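## Task

Get the 9-volt battery inside the pedal bin, and leave it so that the bin's lid has fallen shut again.

## Robot and tools

Robot: two arms, left_arm and right_arm, each ending in a two-finger gripper. The fingers extend along the gripper's +z axis and spread along its y axis. end_effector_position is the point between the finger pads, roughly 1 cm short of the tips.

Frames: the scene frame has its origin at table-top height, halfway between the arms' nominal bases, with +z up, +x reaching out over the table, and left_arm on the +y side. Image left/right does not match arm names. Calibrated bases in the scene frame: left_arm at (+0.044, +0.354, 0) m, quat_wxyz (+1.000, 0, 0, -0.012); right_arm at (+0.042, -0.329, 0) m, quat_wxyz (+1.000, 0, 0, +0.021). Up is +z in both base frames. Every hand position, quaternion, velocity and target, and each wrist camera pose, is given in that arm's own base frame. Fixed cameras and the table use the scene frame. Reported hand poses can be a few centimetres off, more at long reach.

The 16-number row (used by execute_actions and move): x, y, z, qw, qx, qy, qz, opening for left_arm, then those eight for right_arm. It always holds both arms, even if one stays put. x, y, z are an absolute gripper position in metres and the quaternion is an absolute orientation, w first, both in that arm's base frame. Opening runs from -1 (closed) to +1 (fully open, 0.094 m); it is a setting, not an offset. To hold an arm still, resend its whole pose from the last result before it stopped, plus its desired opening, in every call. To keep orientation fixed, keep sending one constant quaternion rather than copying the drifting reported one. Writing 0 as an opening is a real command, so repeat the present value to leave a gripper alone.

execute_actions(actions, cameras): actions is a list of actions; each action is a list of up to 15 rows, one row per 1/30 s step, and a short action repeats its last row to fill 15 steps. Each step the controller limits the command to 100 mm and 20 degrees from the measured pose, so one action may stop short; the result's Hand target line shows where the arm is headed next. Any target more than 0.6 m from its gripper along one of that gripper's axes gets the action rejected for both arms; a malformed action or a failing first action rejects the whole call. An empty actions list just reports the full state. cameras: list of names; omitted, null or ["all"] gives all images, [] gives none, an unknown name voids the call.

move(target, speed, blend, opening_speed, blocking, cameras): straight-line paths from each arm's Hand target to the given row, or through a list of up to 15 rows (no 0.6 m limit here). speed: m/s, 0.002 to 0.5, default 0.25, one value or one per target; turning is capped at twice that in rad/s. blend: corner-rounding radius in metres for list waypoints, default 0 (stop at each). opening_speed: rate of the opening command per second on the -1..1 scale, at least 0.2; use a slow value near 0.2 for fragile parts. The first target's openings start right away; openings at later targets are applied only after all arms halt there. Moves last at least 0.5 s and at most 10 s total. Paths ignore obstacles and the other arm; faster moves lag and overshoot more, especially with a nearly straight arm. Route around an arm's own base, not close past it, or its shoulder posture may flip. blocking=false returns after about 0.5 s while motion continues; a new move takes over from the current point. The result adds a move: line: done, off_target, moving, held or fault per arm, plus limits=paced (pose clipped) or limits=held (steps withheld). done does not mean contact or no contact.

wait(seconds, cameras): 0 to 10 s, arms keep their last command; ends early if a running move finishes. stop(cameras): brakes a running move. zoom_image(camera, region): closer view of one of cam_head_left, cam_head_right, cam_left_wrist, cam_right_wrist from its latest image; region [x0, y0, x1, y1] in pixels from top-left, at most 504 by 504. finished_scene(scene): give the current scene number; irreversible, and the goal must hold with the robot not helping.

Result lines: each arm's end_effector_position and end_effector_quat_wxyz; Joint positions (last value is the finger gap in metres); grip_measured on the opening scale; Joint velocities (shown as within noise when idle); Joint torques (including gravity; entries 1 to 3 wrap at ±28 N m); Hand target only when an arm is more than 2 mm or 1 degree off its command; Tool commands; temperatures after a 5 °C change; step readings of positions after execute_actions. Cameras are 672x504; calibration may be slightly off.

Gripping: grip_measured can read up to 1.6 mm wide when empty and up to about 3 mm narrower than a squeezed hard part (more on small or round parts). Pads squeeze with roughly 50 to 64 N each. To release, command an opening well above grip_measured. Joint friction can leave a gripper a centimetre or more off target in free air.

Joint ranges (rad): waist -2.618 to 3.054, shoulder 0 to 3.142, elbow 0 to 3.142 (straight at 2.901), wrist pitch -1.571 to 1.571, wrist yaw -1.571 to 1.571, wrist roll -2.094 to 2.094.

Avoid: dropping parts or letting go while they move, fast impacts, hard presses, the two arms colliding (the clearance check does not guard gripper against gripper), and anything leaving the table. Motors heat when holding loads, stretched out or pushing at unreachable poses: MOTOR HOT appears at 75 °C, 90 °C folds that arm out of use, 100 °C makes it fall. Brief outside tugs on held parts or pushes on loose objects can happen.

Each tool is called as name(argument=value, ...) on one line, values as JSON.

## Session

execute_actions(actions=[])

Scene clock: 0.00 s.
left_arm: end_effector_position=(+0.3991, -0.0279, +0.1381) grip_measured=+1.000 end_effector_quat_wxyz=(+0.632, +0.030, +0.773, -0.048) | right_arm: end_effector_position=(+0.4011, -0.0102, +0.1186) grip_measured=+1.000 end_effector_quat_wxyz=(+0.608, +0.041, +0.793, -0.018)
Joint positions: left_arm=[-0.04 1.481 0.359 0.925 0.073 -0.023 0.094] | right_arm=[0.012 1.52 0.371 0.884 0.091 0.047 0.094]
Joint velocities: within noise
Joint torques (N m): no reading
Motor temperatures (°C): left_arm=[25 30 28 25 24 22 22] | right_arm=[22 28 31 23 19 22 23]
Heat: left arm: 30 °C; right arm: 31 °C.
Hand target: left_arm +0.4001, -0.0280, +0.1414; +0.635, +0.030, +0.770, -0.048 | right_arm +0.4035, -0.0103, +0.1264; +0.617, +0.042, +0.786, -0.018
Tool commands: left_gripper/opening=+1.0 right_gripper/opening=+1.0

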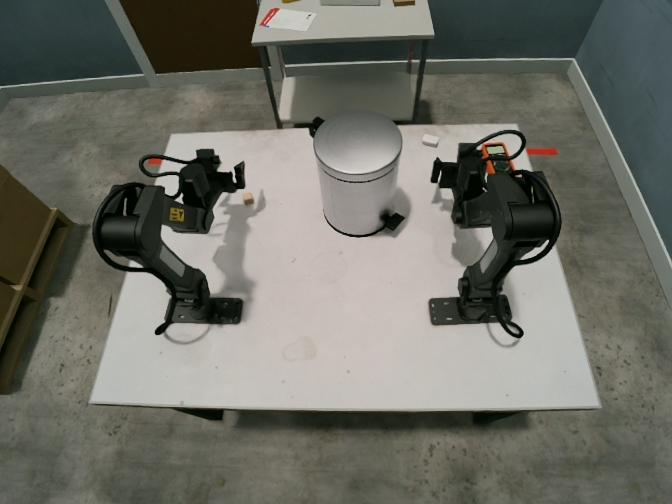

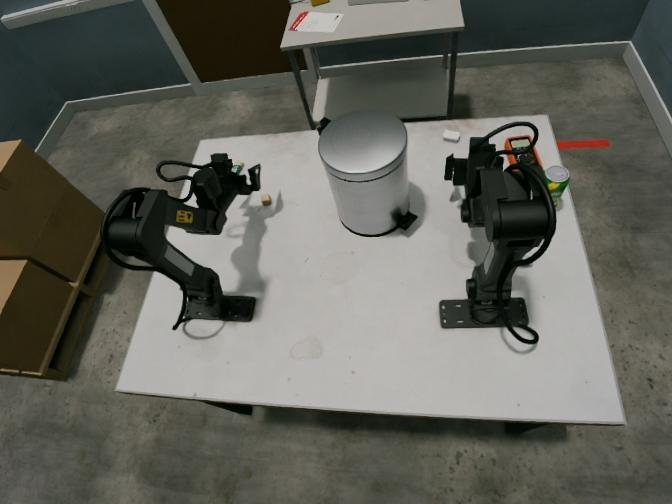

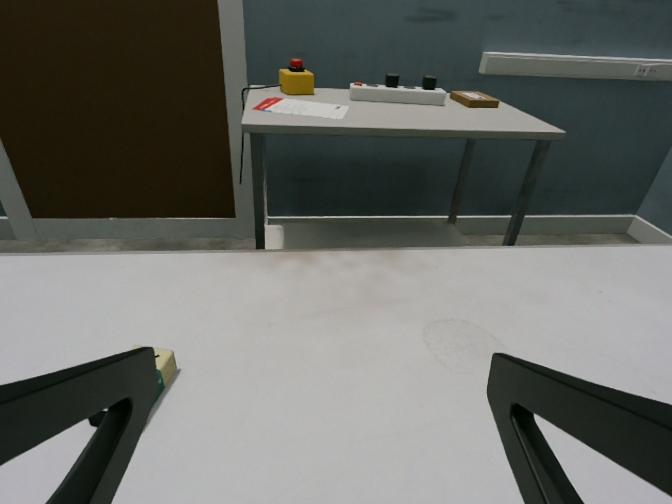

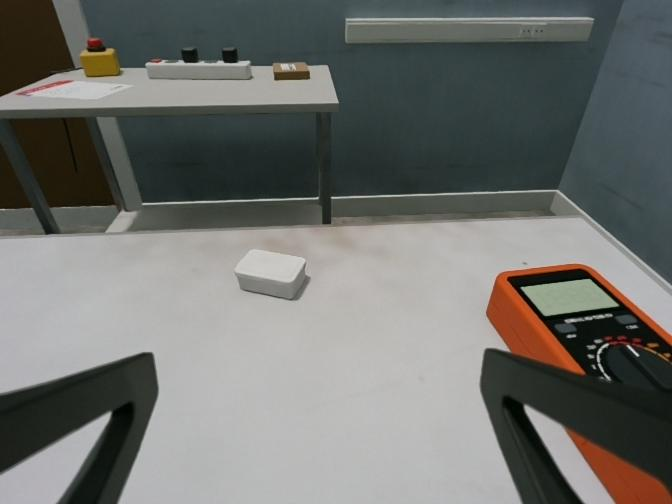

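zoom_image(camera="cam_head_right", region=[200, 130, 300, 230])

zoom_image(camera="cam_left_wrist", region=[60, 300, 240, 460])

zoom_image(camera="cam_head_left", region=[280, 90, 460, 250])

zoom_image(camera="cam_head_left", region=[200, 150, 280, 220])

zoom_image(camera="cam_head_right", region=[420, 110, 600, 250])

Scaled by 5.040.

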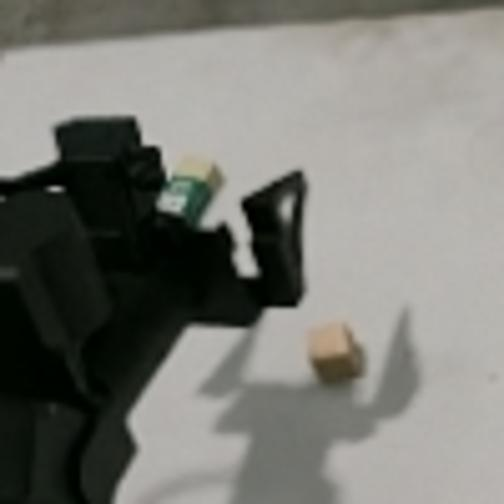

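Scaled by 2.800.

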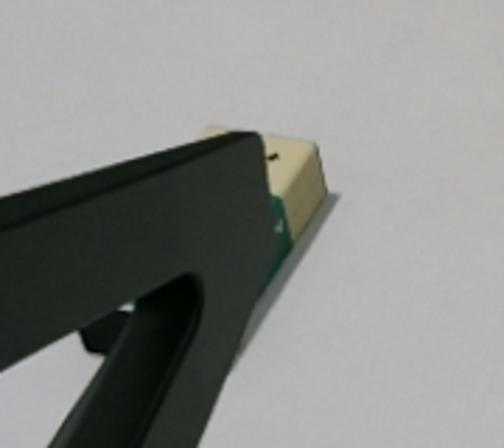

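Scaled by 2.800.

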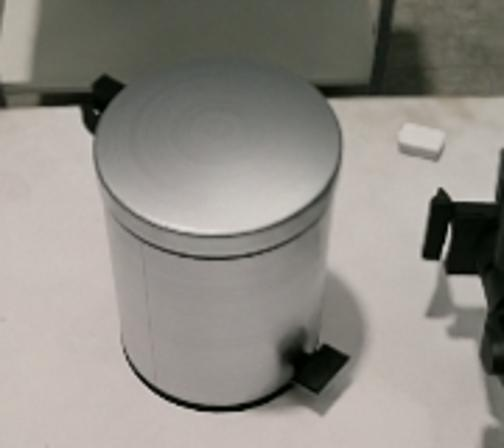

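Scaled by 6.300.

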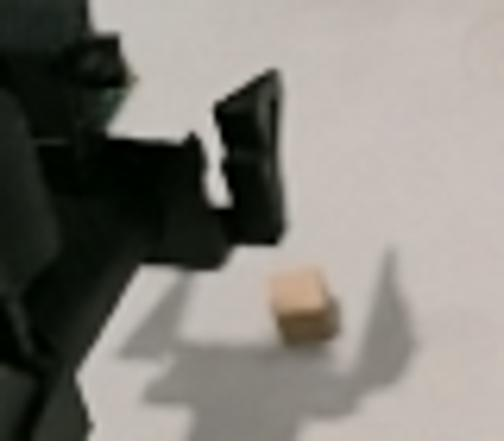

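Scaled by 2.800.

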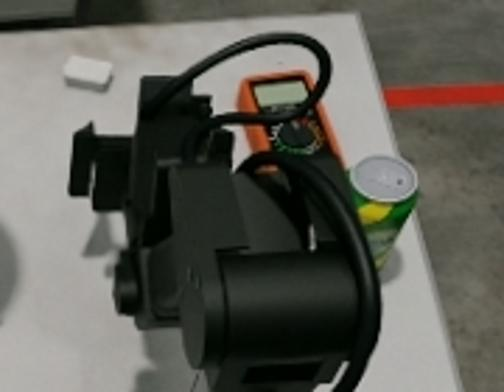

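move(target=[0.40,0.06,0.20,0.383,0,0.924,0,1,0.17,0.09,0.14,0.36,-0.316,0.868,0.131,-1])

Scene clock: 55.63 s.
left_arm: end_effector_position=(+0.3968, +0.0567, +0.1942) grip_measured=+1.000 end_effector_quat_wxyz=(+0.382, -0.001, +0.924, -0.004) | right_arm: end_effector_position=(+0.1694, +0.0871, +0.1262) grip_measured=-0.996 end_effector_quat_wxyz=(+0.343, -0.309, +0.878, +0.128)
Joint positions: left_arm=[0.206 1.403 1.13 -0.525 0.15 0.142 0.094] | right_arm=[0.107 0.512 0.529 -0.929 -0.388 -0.436 0]
Joint torques (N m): left_arm=[0.47 -5 9.02 1.36 0.07 0.1] | right_arm=[0.14 0.28 7.84 1.23 -0.35 -0.05]
Motor temperatures (°C): left_arm=[25 30 30 30 24 22 22] | right_arm=[22 29 32 28 19 22 23]
Hand target: left_arm +0.3998, +0.0599, +0.2000; +0.383, +0.000, +0.924, +0.000 | right_arm +0.1700, +0.0900, +0.1397; +0.360, -0.316, +0.868, +0.131
Off the commanded pose: left_arm 0.007 m, 0 deg | right_arm 0.014 m, 2 deg.
move: off_target (right_arm)
camera_calibration:
cam_left_wrist: T_world_to_cam=[[0.0228767, -0.999195, 0.0329402, 0.0383255], [-0.891851, -0.0352854, -0.450951, 0.479918], [0.45175, -0.0190615, -0.891941, 0.100962], [0, 0, 0, 1]]
cam_right_wrist: T_world_to_cam=[[0.616766, -0.786753, 0.0248733, -0.044699], [-0.702989, -0.564767, -0.432256, 0.26057], [0.354126, 0.249115, -0.901408, 0.138201], [0, 0, 0, 1]]

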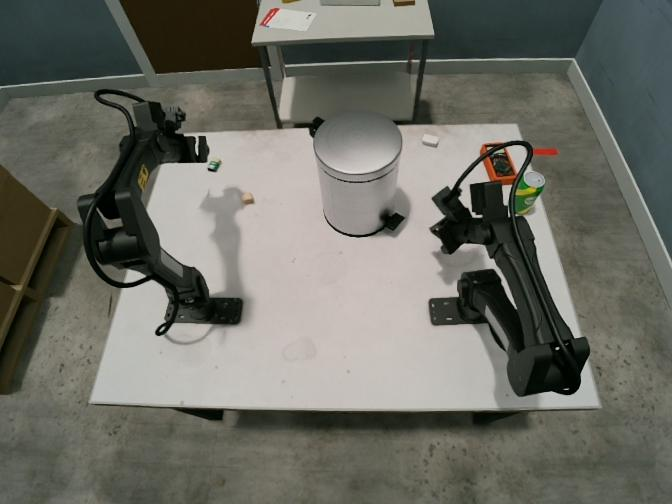

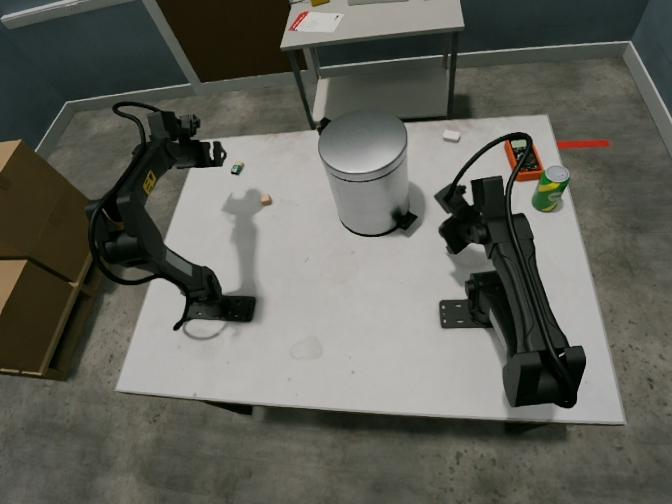

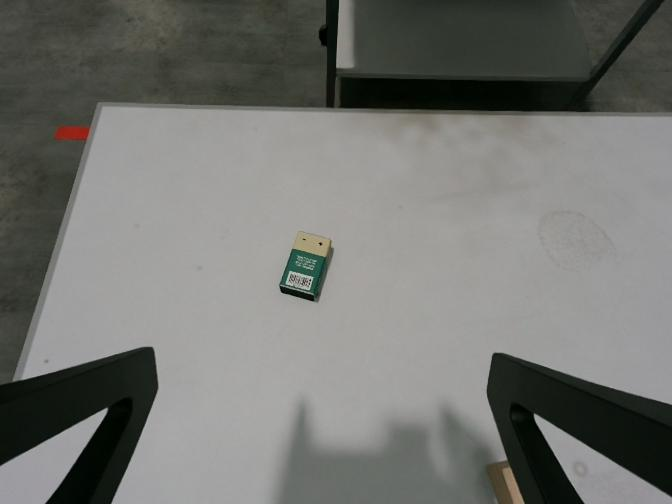

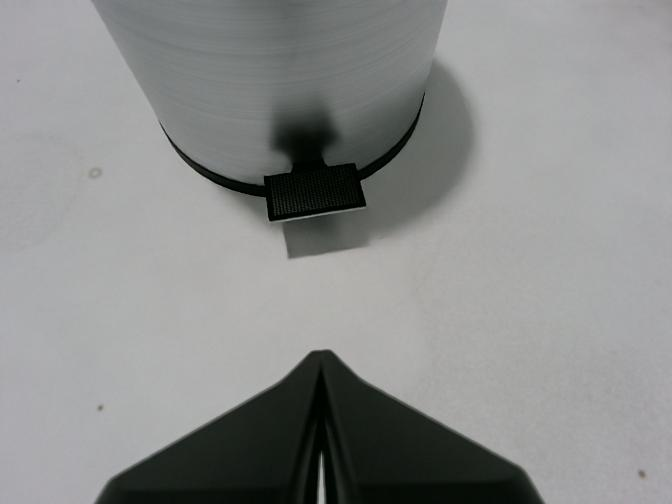

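move(target=[0.512,0.075,0.10,0.1297,0.1122,0.9851,-0.0148,0.3,0.255,0.158,0.11,0.36,-0.316,0.868,0.131,-1])

Scene clock: 76.70 s.
left_arm: end_effector_position=(+0.5099, +0.0778, +0.1072) grip_measured=+0.302 end_effector_quat_wxyz=(+0.139, +0.105, +0.985, -0.013) | right_arm: end_effector_position=(+0.2480, +0.1536, +0.1000) grip_measured=-0.996 end_effector_quat_wxyz=(+0.345, -0.317, +0.874, +0.130)
Joint positions: left_arm=[0.185 2.333 2.239 -1.216 0.103 0.384 0.061] | right_arm=[0.44 1.012 0.529 -0.351 -0.182 -0.185 0]
Joint torques (N m): left_arm=[-0.65 -10.96 8.03 0.64 0.06 0.11] | right_arm=[0.5 -1.92 7.25 1.55 -0.04 0.07]
Hand target: left_arm +0.5118, +0.0749, +0.1000; +0.130, +0.112, +0.985, -0.015 | right_arm +0.2546, +0.1577, +0.1102; +0.360, -0.316, +0.868, +0.131
Off the commanded pose: left_arm 0.008 m, 1 deg | right_arm 0.013 m, 2 deg.
move: off_target (right_arm)
camera_calibration:
cam_left_wrist: T_world_to_cam=[[-0.178465, -0.983924, 0.00668695, 0.164013], [-0.983276, 0.17859, 0.0356951, 0.520069], [-0.0363155, -0.000204803, -0.99934, 0.231615], [0, 0, 0, 1]]
cam_right_wrist: T_world_to_cam=[[0.629302, -0.776625, 0.0288434, -0.0452828], [-0.690894, -0.576058, -0.436833, 0.341301], [0.355871, 0.254972, -0.89908, 0.0686181], [0, 0, 0, 1]]

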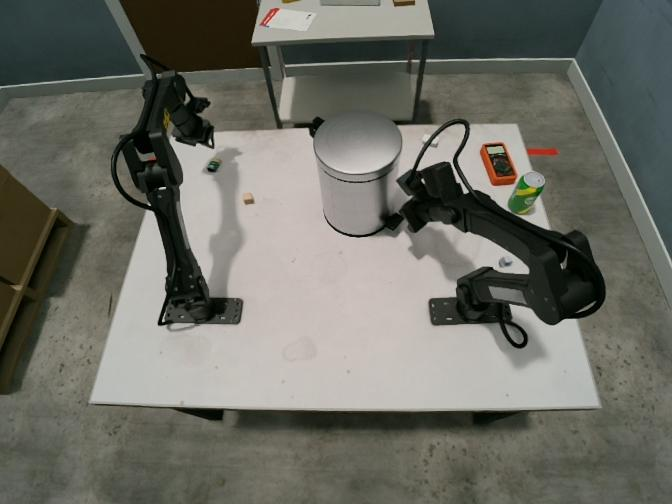

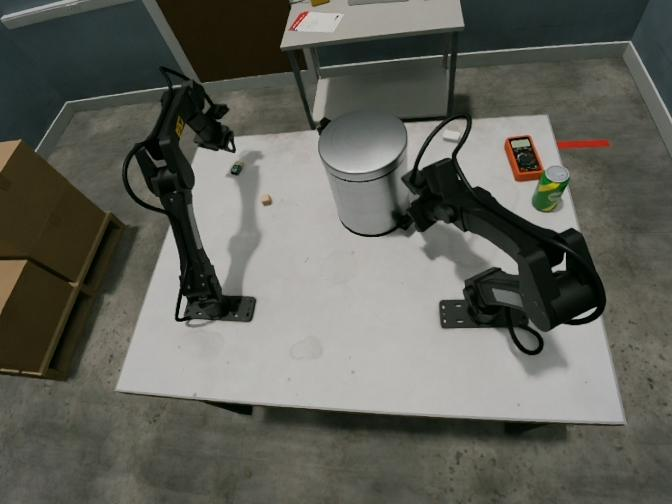

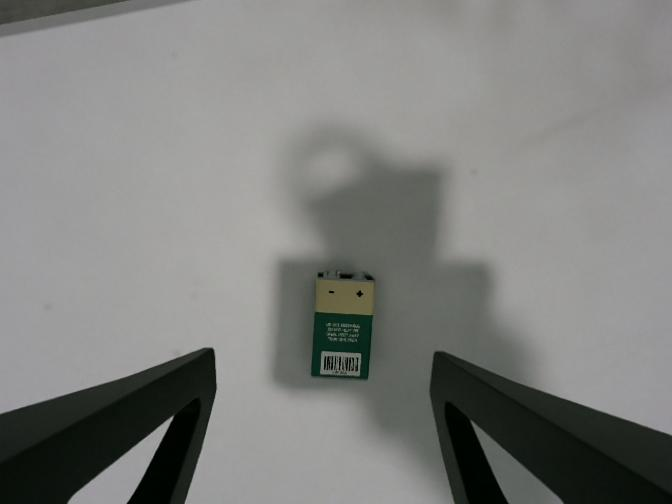

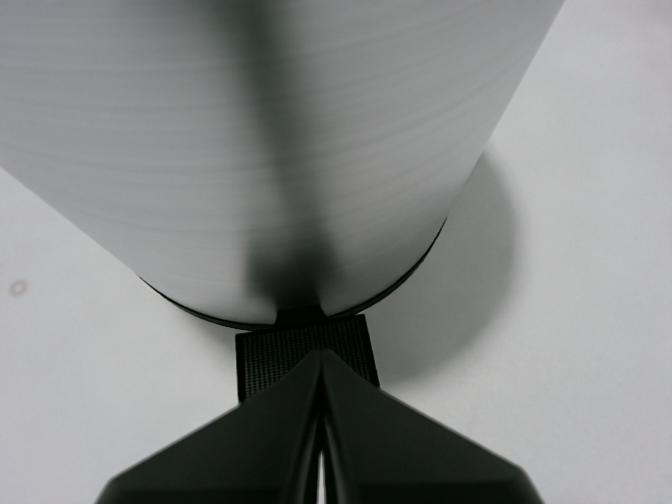

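move(target=[0.509,0.069,0.045,0.1297,0.1122,0.9851,-0.0148,0.3,0.262,0.167,0.075,0.36,-0.316,0.868,0.131,-1], speed=0.12)

zoom_image(camera="cam_left_wrist", region=[150, 200, 550, 504])

Scene clock: 93.97 s.
left_arm: end_effector_position=(+0.5080, +0.0718, +0.0497) grip_measured=+0.302 end_effector_quat_wxyz=(+0.129, +0.110, +0.985, -0.015) | right_arm: end_effector_position=(+0.2615, +0.1656, +0.0762) grip_measured=-0.996 end_effector_quat_wxyz=(+0.358, -0.316, +0.869, +0.131)
Joint positions: left_arm=[0.173 2.333 2.016 -1.013 0.1 0.384 0.061] | right_arm=[0.467 1.131 0.465 -0.137 -0.164 -0.165 0]
Joint torques (N m): left_arm=[-0.57 -13.38 4.85 0.94 0.06 -0.01] | right_arm=[0.47 -2.48 4.98 1.59 -0.02 0.06]
Hand target: left_arm +0.5090, +0.0690, +0.0451; +0.130, +0.112, +0.985, -0.015 | right_arm +0.2620, +0.1669, +0.0750; +0.360, -0.316, +0.868, +0.131
Off the commanded pose: left_arm 0.006 m, 0 deg | right_arm 0.002 m, 0 deg.
move: done
camera_calibration:
cam_left_wrist: T_world_to_cam=[[-0.189256, -0.981862, 0.0113335, 0.1632], [-0.980314, 0.189594, 0.0551303, 0.518027], [-0.0562791, -0.000676619, -0.998415, 0.184211], [0, 0, 0, 1]]
cam_right_wrist: T_world_to_cam=[[0.628835, -0.776737, 0.0353132, -0.0440736], [-0.679508, -0.571061, -0.460607, 0.34519], [0.377936, 0.26565, -0.886902, 0.0308615], [0, 0, 0, 1]]

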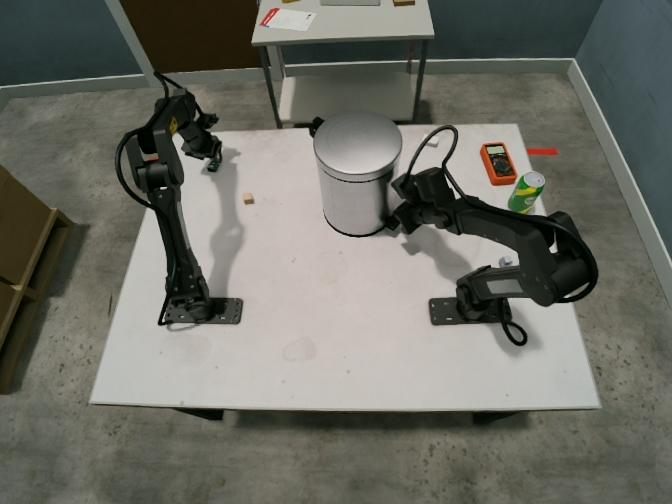

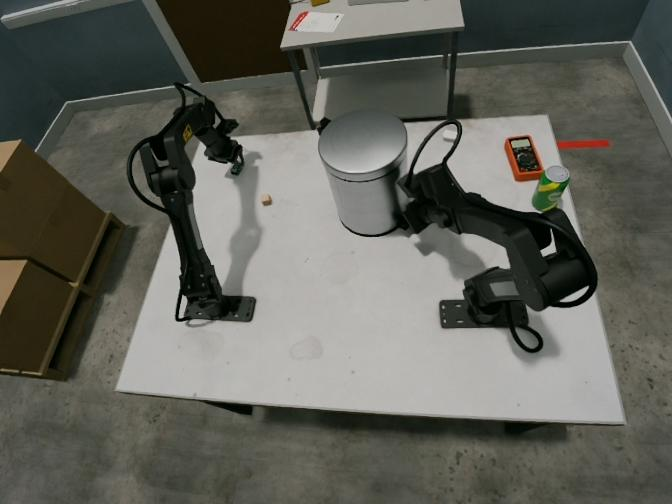

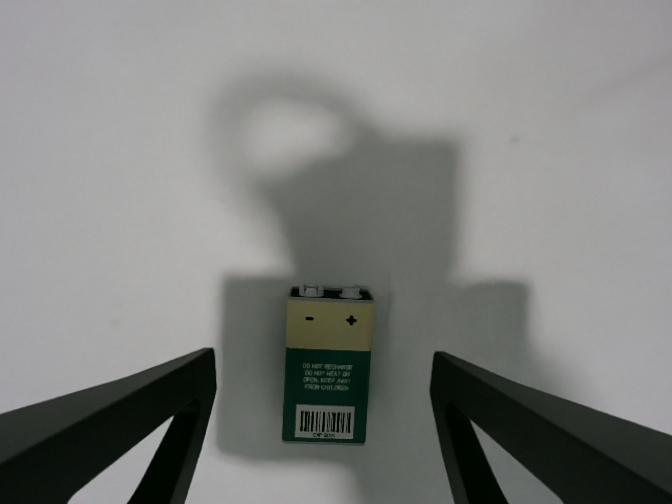

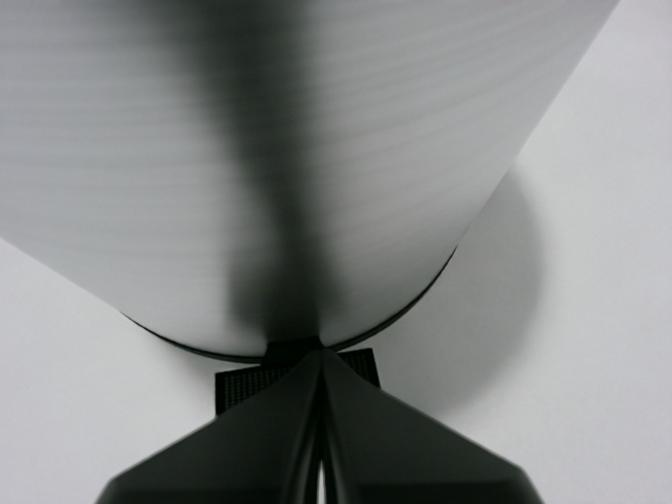

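Scaled by 1.260.

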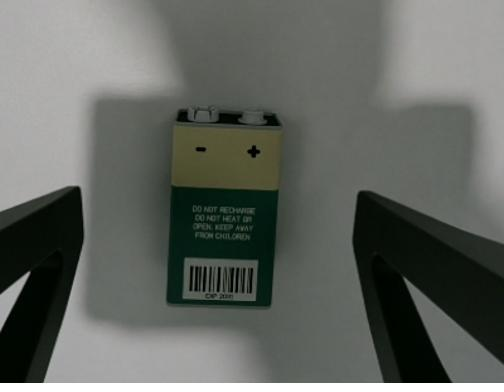

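move(target=[[0.506,0.0705,0.011,0.1297,0.1122,0.9851,-0.0148,0.3,0.262,0.167,0.075,0.36,-0.316,0.868,0.131,-1]], speed=0.08, cameras=["cam_left_wrist"])

Scene clock: 99.90 s.
left_arm: end_effector_position=(+0.5098, +0.0729, +0.0244) grip_measured=+0.302 end_effector_quat_wxyz=(+0.139, +0.111, +0.984, -0.010) | right_arm: end_effector_position=(+0.2616, +0.1657, +0.0763) grip_measured=-0.996 end_effector_quat_wxyz=(+0.358, -0.317, +0.869, +0.131)
Joint positions: left_arm=[0.173 2.333 1.909 -0.883 0.096 0.384 0.061] | right_arm=[0.468 1.131 0.465 -0.137 -0.163 -0.165 0]
Joint torques (N m): left_arm=[-0.23 -12.31 4.11 0.95 0.11 0.03] | right_arm=[0.49 -2.47 5 1.61 -0.03 0.06]
Hand target: left_arm +0.5058, +0.0705, +0.0113; +0.130, +0.112, +0.985, -0.015 | right_arm +0.2619, +0.1670, +0.0749; +0.360, -0.316, +0.868, +0.131
Off the commanded pose: left_arm 0.014 m, 1 deg | right_arm 0.002 m, 0 deg.
move: off_target (left_arm)
camera_calibration:
cam_left_wrist: T_world_to_cam=[[-0.188607, -0.982052, -0.00104624, 0.164946], [-0.981446, 0.188453, 0.0353341, 0.522156], [-0.0345027, 0.00769107, -0.999375, 0.147301], [0, 0, 0, 1]]
Images, in order: cam_left_wrist.

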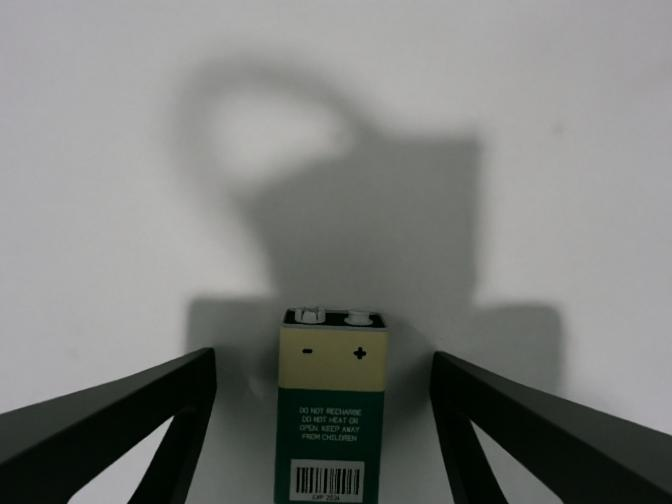

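move(target=[[0.496,0.0725,0.002,0.1297,0.1122,0.9851,-0.0148,0.3,0.262,0.167,0.075,0.36,-0.316,0.868,0.131,-1]], speed=0.08, cameras=["cam_left_wrist"])

Scene clock: 105.03 s.
left_arm: end_effector_position=(+0.5092, +0.0719, +0.0233) grip_measured=+0.302 end_effector_quat_wxyz=(+0.156, +0.112, +0.981, -0.010) | right_arm: end_effector_position=(+0.2616, +0.1657, +0.0763) grip_measured=-0.996 end_effector_quat_wxyz=(+0.358, -0.317, +0.869, +0.131)
Joint positions: left_arm=[0.176 2.299 1.837 -0.812 0.107 0.387 0.061] | right_arm=[0.468 1.131 0.465 -0.136 -0.163 -0.165 0]
Joint torques (N m): left_arm=[0.28 -11.79 2.84 0.86 0.03 0.09] | right_arm=[0.5 -2.47 5.01 1.61 -0.03 0.07]
Hand target: left_arm +0.4958, +0.0724, +0.0027; +0.130, +0.112, +0.985, -0.015 | right_arm +0.2619, +0.1670, +0.0750; +0.360, -0.316, +0.868, +0.131
Off the commanded pose: left_arm 0.025 m, 3 deg | right_arm 0.002 m, 0 deg.
move: off_target (left_arm)
camera_calibration:
cam_left_wrist: T_world_to_cam=[[-0.191546, -0.981479, -0.00303907, 0.165376], [-0.981484, 0.191543, 0.00113548, 0.522372], [-0.000532338, 0.0032003, -0.999995, 0.129234], [0, 0, 0, 1]]
Images, in order: cam_left_wrist.

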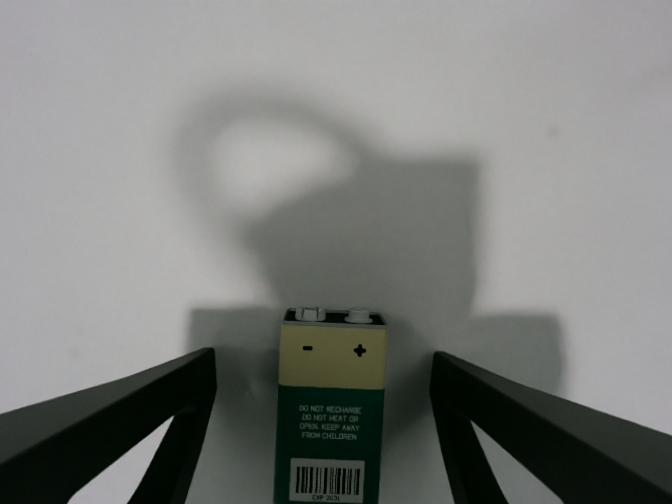

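move(target=[[0.499,0.0725,0.032,0.1297,0.1122,0.9851,-0.0148,0.3,0.262,0.167,0.075,0.36,-0.316,0.868,0.131,-1],[0.497,0.0725,0.018,0.1297,0.1122,0.9851,-0.0148,0.3,0.262,0.167,0.075,0.36,-0.316,0.868,0.131,-1]], speed=0.08, cameras=["cam_left_wrist"])

Scene clock: 110.33 s.
left_arm: end_effector_position=(+0.5004, +0.0711, +0.0250) grip_measured=+0.302 end_effector_quat_wxyz=(+0.136, +0.111, +0.984, -0.014) | right_arm: end_effector_position=(+0.2616, +0.1657, +0.0763) grip_measured=-0.996 end_effector_quat_wxyz=(+0.358, -0.317, +0.869, +0.131)
Joint positions: left_arm=[0.176 2.299 1.854 -0.871 0.104 0.387 0.061] | right_arm=[0.468 1.131 0.465 -0.136 -0.163 -0.165 0]
Joint torques (N m): left_arm=[0.29 -12.75 4.75 0.84 0.05 0.08] | right_arm=[0.49 -2.43 4.98 1.61 -0.05 0.06]
Hand target: left_arm +0.4970, +0.0725, +0.0181; +0.130, +0.112, +0.985, -0.015 | right_arm +0.2619, +0.1670, +0.0750; +0.360, -0.316, +0.868, +0.131
Off the commanded pose: left_arm 0.008 m, 1 deg | right_arm 0.002 m, 0 deg.
move: done
camera_calibration:
cam_left_wrist: T_world_to_cam=[[-0.19078, -0.981599, 0.00810629, 0.162182], [-0.980762, 0.190952, 0.0405295, 0.512592], [-0.0413316, -0.000218118, -0.999145, 0.151541], [0, 0, 0, 1]]
Images, in order: cam_left_wrist.

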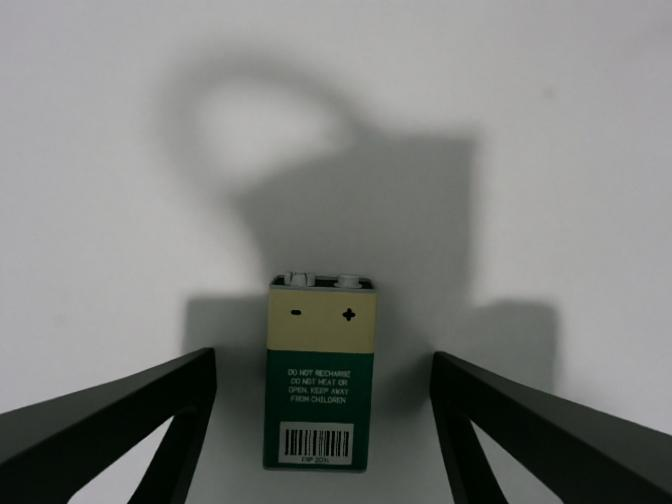

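move(target=[0.497,0.0725,0.018,0.1297,0.1122,0.9851,-0.0148,-0.58,0.262,0.167,0.075,0.36,-0.316,0.868,0.131,-1], opening_speed=0.4, cameras=["cam_left_wrist"])

Scene clock: 117.30 s.
left_arm: end_effector_position=(+0.5003, +0.0714, +0.0249) grip_measured=-0.460 end_effector_quat_wxyz=(+0.136, +0.111, +0.984, -0.013) | right_arm: end_effector_position=(+0.2616, +0.1657, +0.0763) grip_measured=-0.996 end_effector_quat_wxyz=(+0.358, -0.317, +0.869, +0.131)
Joint positions: left_arm=[0.176 2.299 1.854 -0.871 0.102 0.387 0.025] | right_arm=[0.468 1.131 0.465 -0.136 -0.163 -0.165 0]
Joint torques (N m): left_arm=[0.27 -12.75 4.72 0.85 0.09 0.08] | right_arm=[0.47 -2.45 5 1.6 -0.03 0.07]
Hand target: left_arm +0.4970, +0.0726, +0.0181; +0.130, +0.112, +0.985, -0.015 | right_arm +0.2619, +0.1670, +0.0750; +0.360, -0.316, +0.868, +0.131
Off the commanded pose: left_arm 0.008 m, 1 deg | right_arm 0.002 m, 0 deg.
move: done
camera_calibration:
cam_left_wrist: T_world_to_cam=[[-0.190305, -0.981704, 0.00638394, 0.162314], [-0.980841, 0.190405, 0.0411921, 0.512542], [-0.041654, 0.00157741, -0.999131, 0.151538], [0, 0, 0, 1]]
Images, in order: cam_left_wrist.

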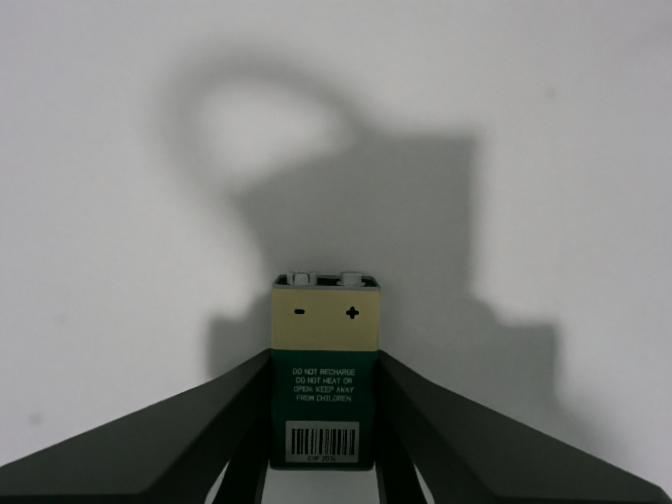

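move(target=[0.40,0.07,0.28,0.1297,0.1122,0.9851,-0.0148,-0.58,0.262,0.167,0.025,0.36,-0.316,0.868,0.131,-1], speed=[0.15])

Scene clock: 123.50 s.
left_arm: end_effector_position=(+0.4033, +0.0701, +0.2685) grip_measured=-0.460 end_effector_quat_wxyz=(+0.182, +0.106, +0.978, +0.006) | right_arm: end_effector_position=(+0.2712, +0.1720, +0.0477) grip_measured=-0.996 end_effector_quat_wxyz=(+0.395, -0.315, +0.852, +0.139)
Joint positions: left_arm=[0.214 1.921 2.242 -1.541 0.102 0.412 0.025] | right_arm=[0.468 1.263 0.334 0.209 -0.171 -0.163 0]
Joint torques (N m): left_arm=[0.58 -10.91 6.64 0.82 0.19 0.11] | right_arm=[0.46 -0.42 3.84 1.31 0.05 0.03]
Hand target: left_arm +0.3997, +0.0699, +0.2793; +0.193, +0.108, +0.975, +0.005 | right_arm +0.2608, +0.1663, +0.0264; +0.360, -0.316, +0.868, +0.131
Off the commanded pose: left_arm 0.012 m, 6 deg | right_arm 0.025 m, 4 deg.
joint sent to its limit (left arm) — joint 4 (wrist pitch), lower limit. The joint targets are off in orientation, not in position.
move: off_target (left_arm, right_arm)
camera_calibration:
cam_left_wrist: T_world_to_cam=[[-0.17441, -0.984011, -0.0361005, 0.146156], [-0.983234, 0.17602, -0.0476179, 0.433445], [0.0532109, 0.0271902, -0.998213, 0.350567], [0, 0, 0, 1]]
cam_right_wrist: T_world_to_cam=[[0.629285, -0.775774, 0.0466391, -0.0449557], [-0.641782, -0.552565, -0.531778, 0.332242], [0.438311, 0.304708, -0.845598, -0.0247909], [0, 0, 0, 1]]

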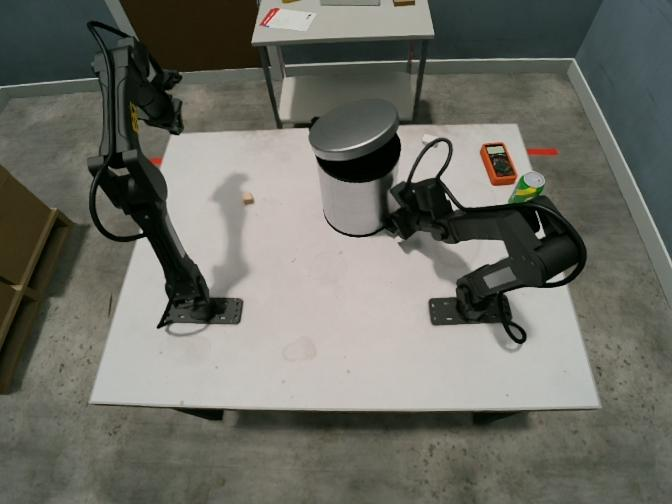

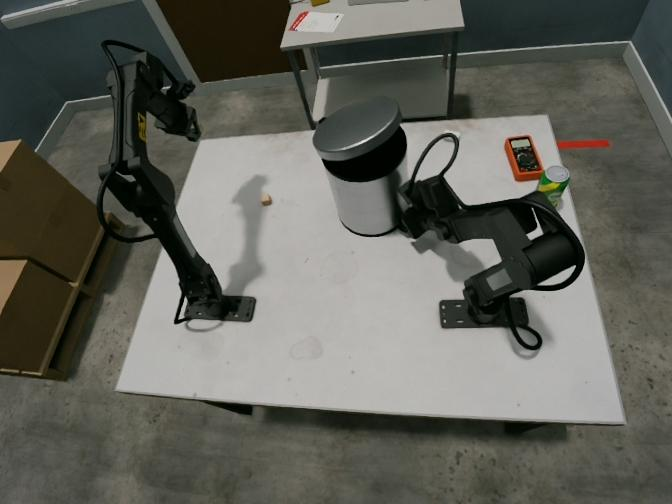

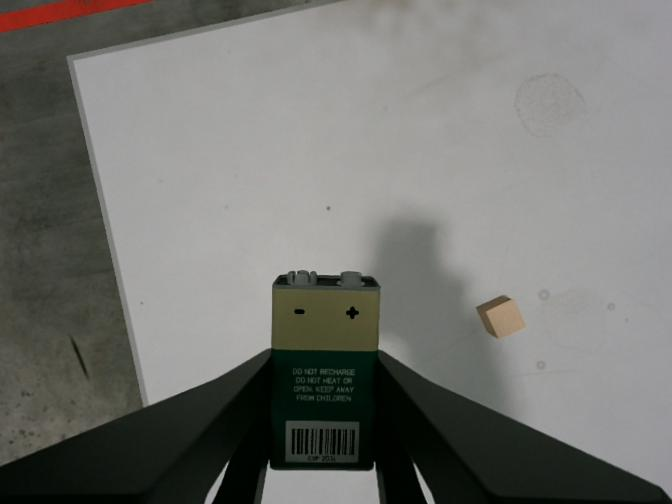

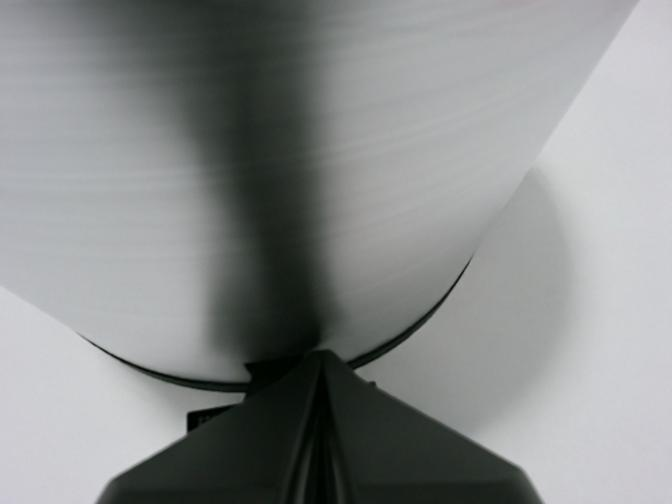

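move(target=[[0.33,0.0,0.34,0.347,0.391,0.837,-0.162,-0.58,0.254,0.160,0.075,0.36,-0.316,0.868,0.131,-1],[0.22,-0.22,0.36,0.347,0.391,0.837,-0.162,-0.58,0.250,0.157,0.01,0.36,-0.316,0.868,0.131,-1]], speed=[0.2,0.2], blend=[0.0,0])

Scene clock: 144.33 s.
left_arm: end_effector_position=(+0.2182, -0.2167, +0.3540) grip_measured=-0.460 end_effector_quat_wxyz=(+0.334, +0.395, +0.841, -0.157) | right_arm: end_effector_position=(+0.2595, +0.1658, +0.0293) grip_measured=-0.996 end_effector_quat_wxyz=(+0.391, -0.316, +0.853, +0.142)
Joint positions: left_arm=[-0.724 1.285 1.748 -1.282 0.105 0.111 0.025] | right_arm=[0.459 1.284 0.254 0.301 -0.183 -0.168 0]
Joint torques (N m): left_arm=[-0.61 -3.58 5.45 1.75 0.04 -0.04] | right_arm=[-0.32 -1.42 3.32 1.24 0.03 -0.07]
Hand target: left_arm +0.2199, -0.2199, +0.3600; +0.347, +0.391, +0.837, -0.162 | right_arm +0.2492, +0.1568, +0.0110; +0.360, -0.316, +0.868, +0.131
Off the commanded pose: left_arm 0.007 m, 2 deg | right_arm 0.023 m, 4 deg.
move: off_target (right_arm)
camera_calibration:
cam_left_wrist: T_world_to_cam=[[-0.753512, -0.656943, 0.0254062, 0.010175], [-0.602467, 0.674527, -0.426669, 0.465088], [0.26316, -0.336807, -0.904051, 0.295538], [0, 0, 0, 1]]
cam_right_wrist: T_world_to_cam=[[0.633163, -0.772947, 0.0407226, -0.0429489], [-0.643846, -0.555151, -0.526564, 0.312326], [0.429613, 0.307181, -0.84916, -0.0313652], [0, 0, 0, 1]]

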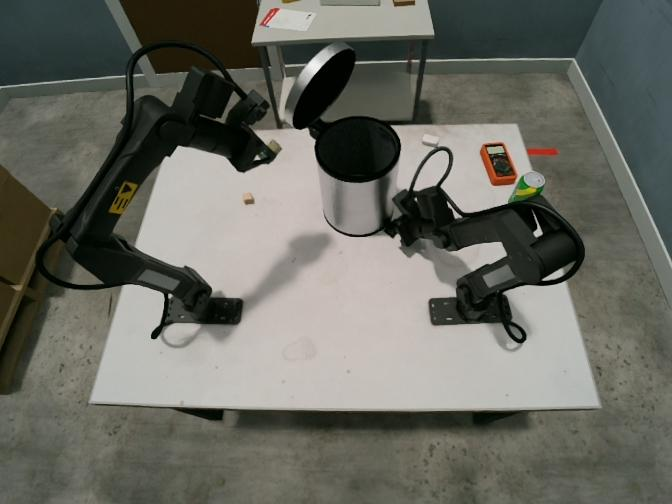

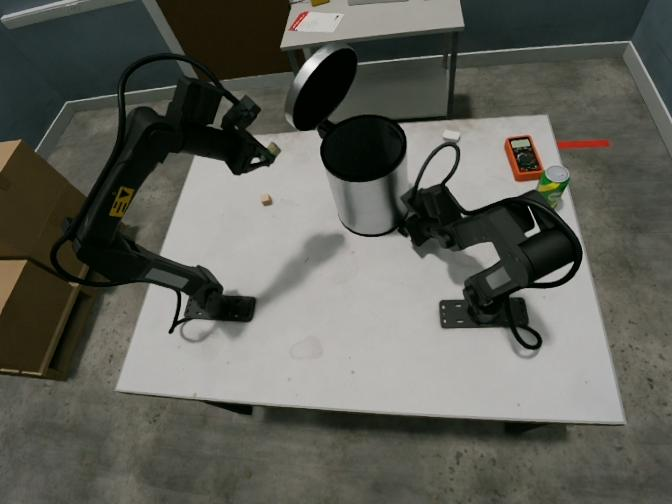

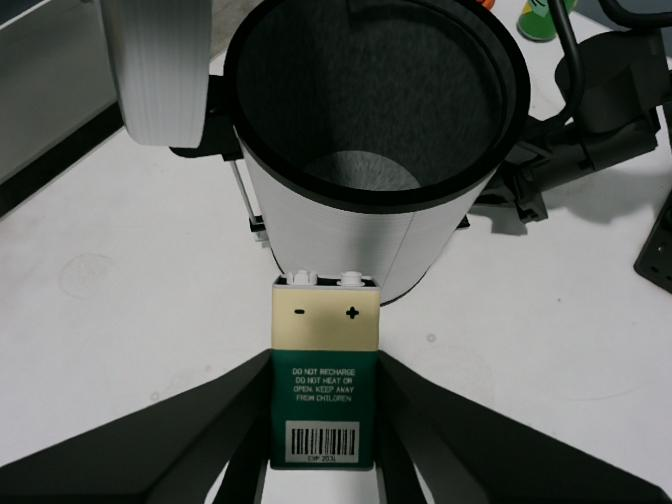

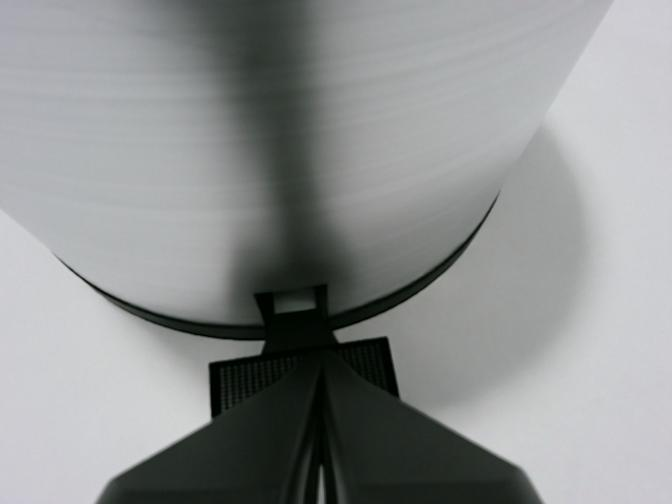

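move(target=[[0.315,-0.42,0.36,0.347,0.391,0.837,-0.162,-0.58,0.249,0.157,0.011,0.36,-0.316,0.868,0.131,-1],[0.32,-0.423,0.26,0.347,0.391,0.837,-0.162,-0.58,0.249,0.157,0.011,0.36,-0.316,0.868,0.131,-1]], speed=[0.2,0.12])

Scene clock: 160.03 s.
left_arm: end_effector_position=(+0.3204, -0.4258, +0.2402) grip_measured=-0.460 end_effector_quat_wxyz=(+0.325, +0.400, +0.844, -0.151) | right_arm: end_effector_position=(+0.2595, +0.1658, +0.0293) grip_measured=-0.996 end_effector_quat_wxyz=(+0.391, -0.316, +0.853, +0.142)
Joint positions: left_arm=[-0.942 1.97 1.982 -0.851 -0.043 -0.041 0.025] | right_arm=[0.459 1.284 0.254 0.301 -0.183 -0.168 0]
Joint torques (N m): left_arm=[-0.03 -15.19 5.31 1.73 -0.05 -0.05] | right_arm=[-0.17 -1.92 3.25 1.18 0.05 -0.03]
Hand target: left_arm +0.3198, -0.4229, +0.2598; +0.346, +0.391, +0.837, -0.162 | right_arm +0.2485, +0.1570, +0.0117; +0.360, -0.316, +0.868, +0.131
Off the commanded pose: left_arm 0.020 m, 3 deg | right_arm 0.023 m, 4 deg.
move: off_target (left_arm, right_arm)
camera_calibration:
cam_left_wrist: T_world_to_cam=[[-0.756767, -0.653382, 0.0199041, -0.0433343], [-0.603499, 0.686643, -0.405352, 0.619498], [0.251182, -0.318769, -0.913944, 0.109248], [0, 0, 0, 1]]
cam_right_wrist: T_world_to_cam=[[0.633163, -0.772947, 0.0407226, -0.0429489], [-0.643846, -0.555151, -0.526564, 0.312326], [0.429613, 0.307181, -0.84916, -0.0313652], [0, 0, 0, 1]]

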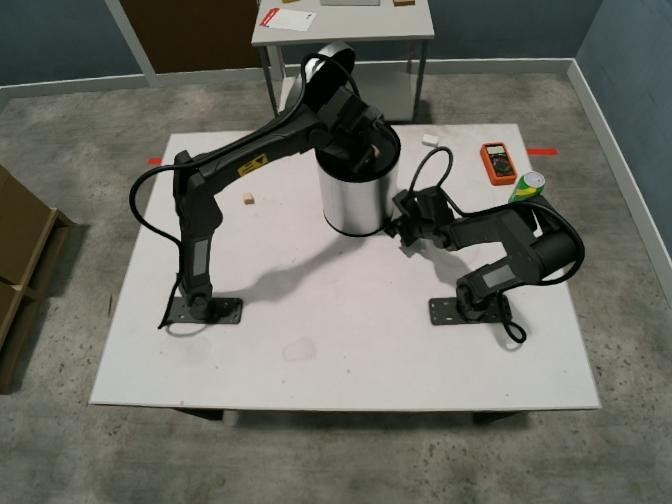

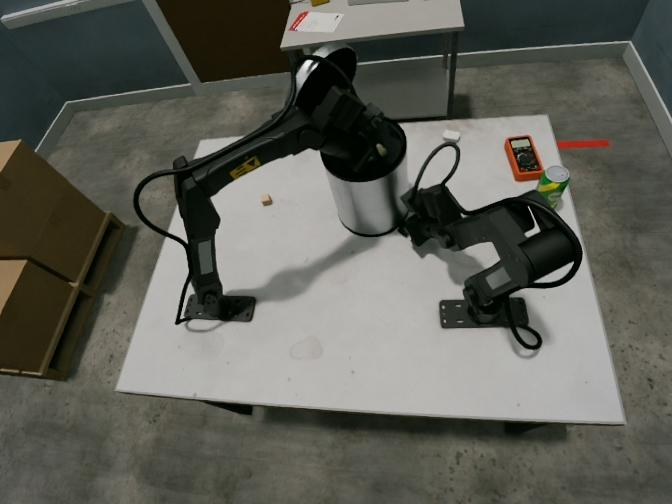

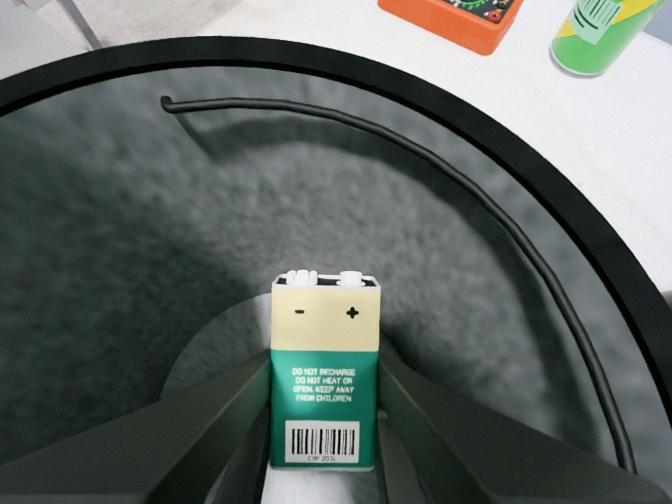

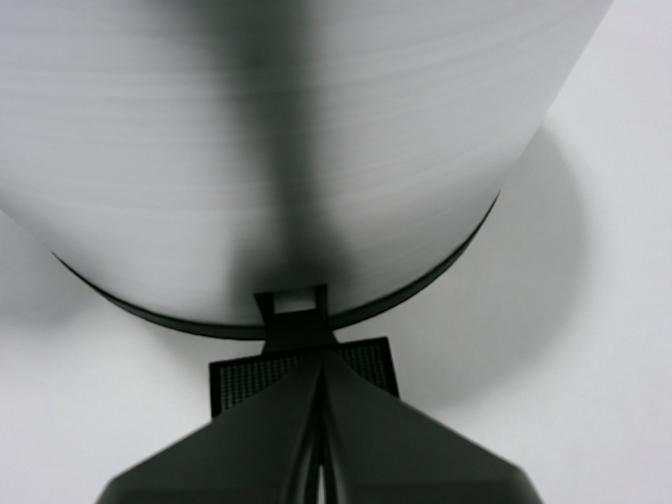

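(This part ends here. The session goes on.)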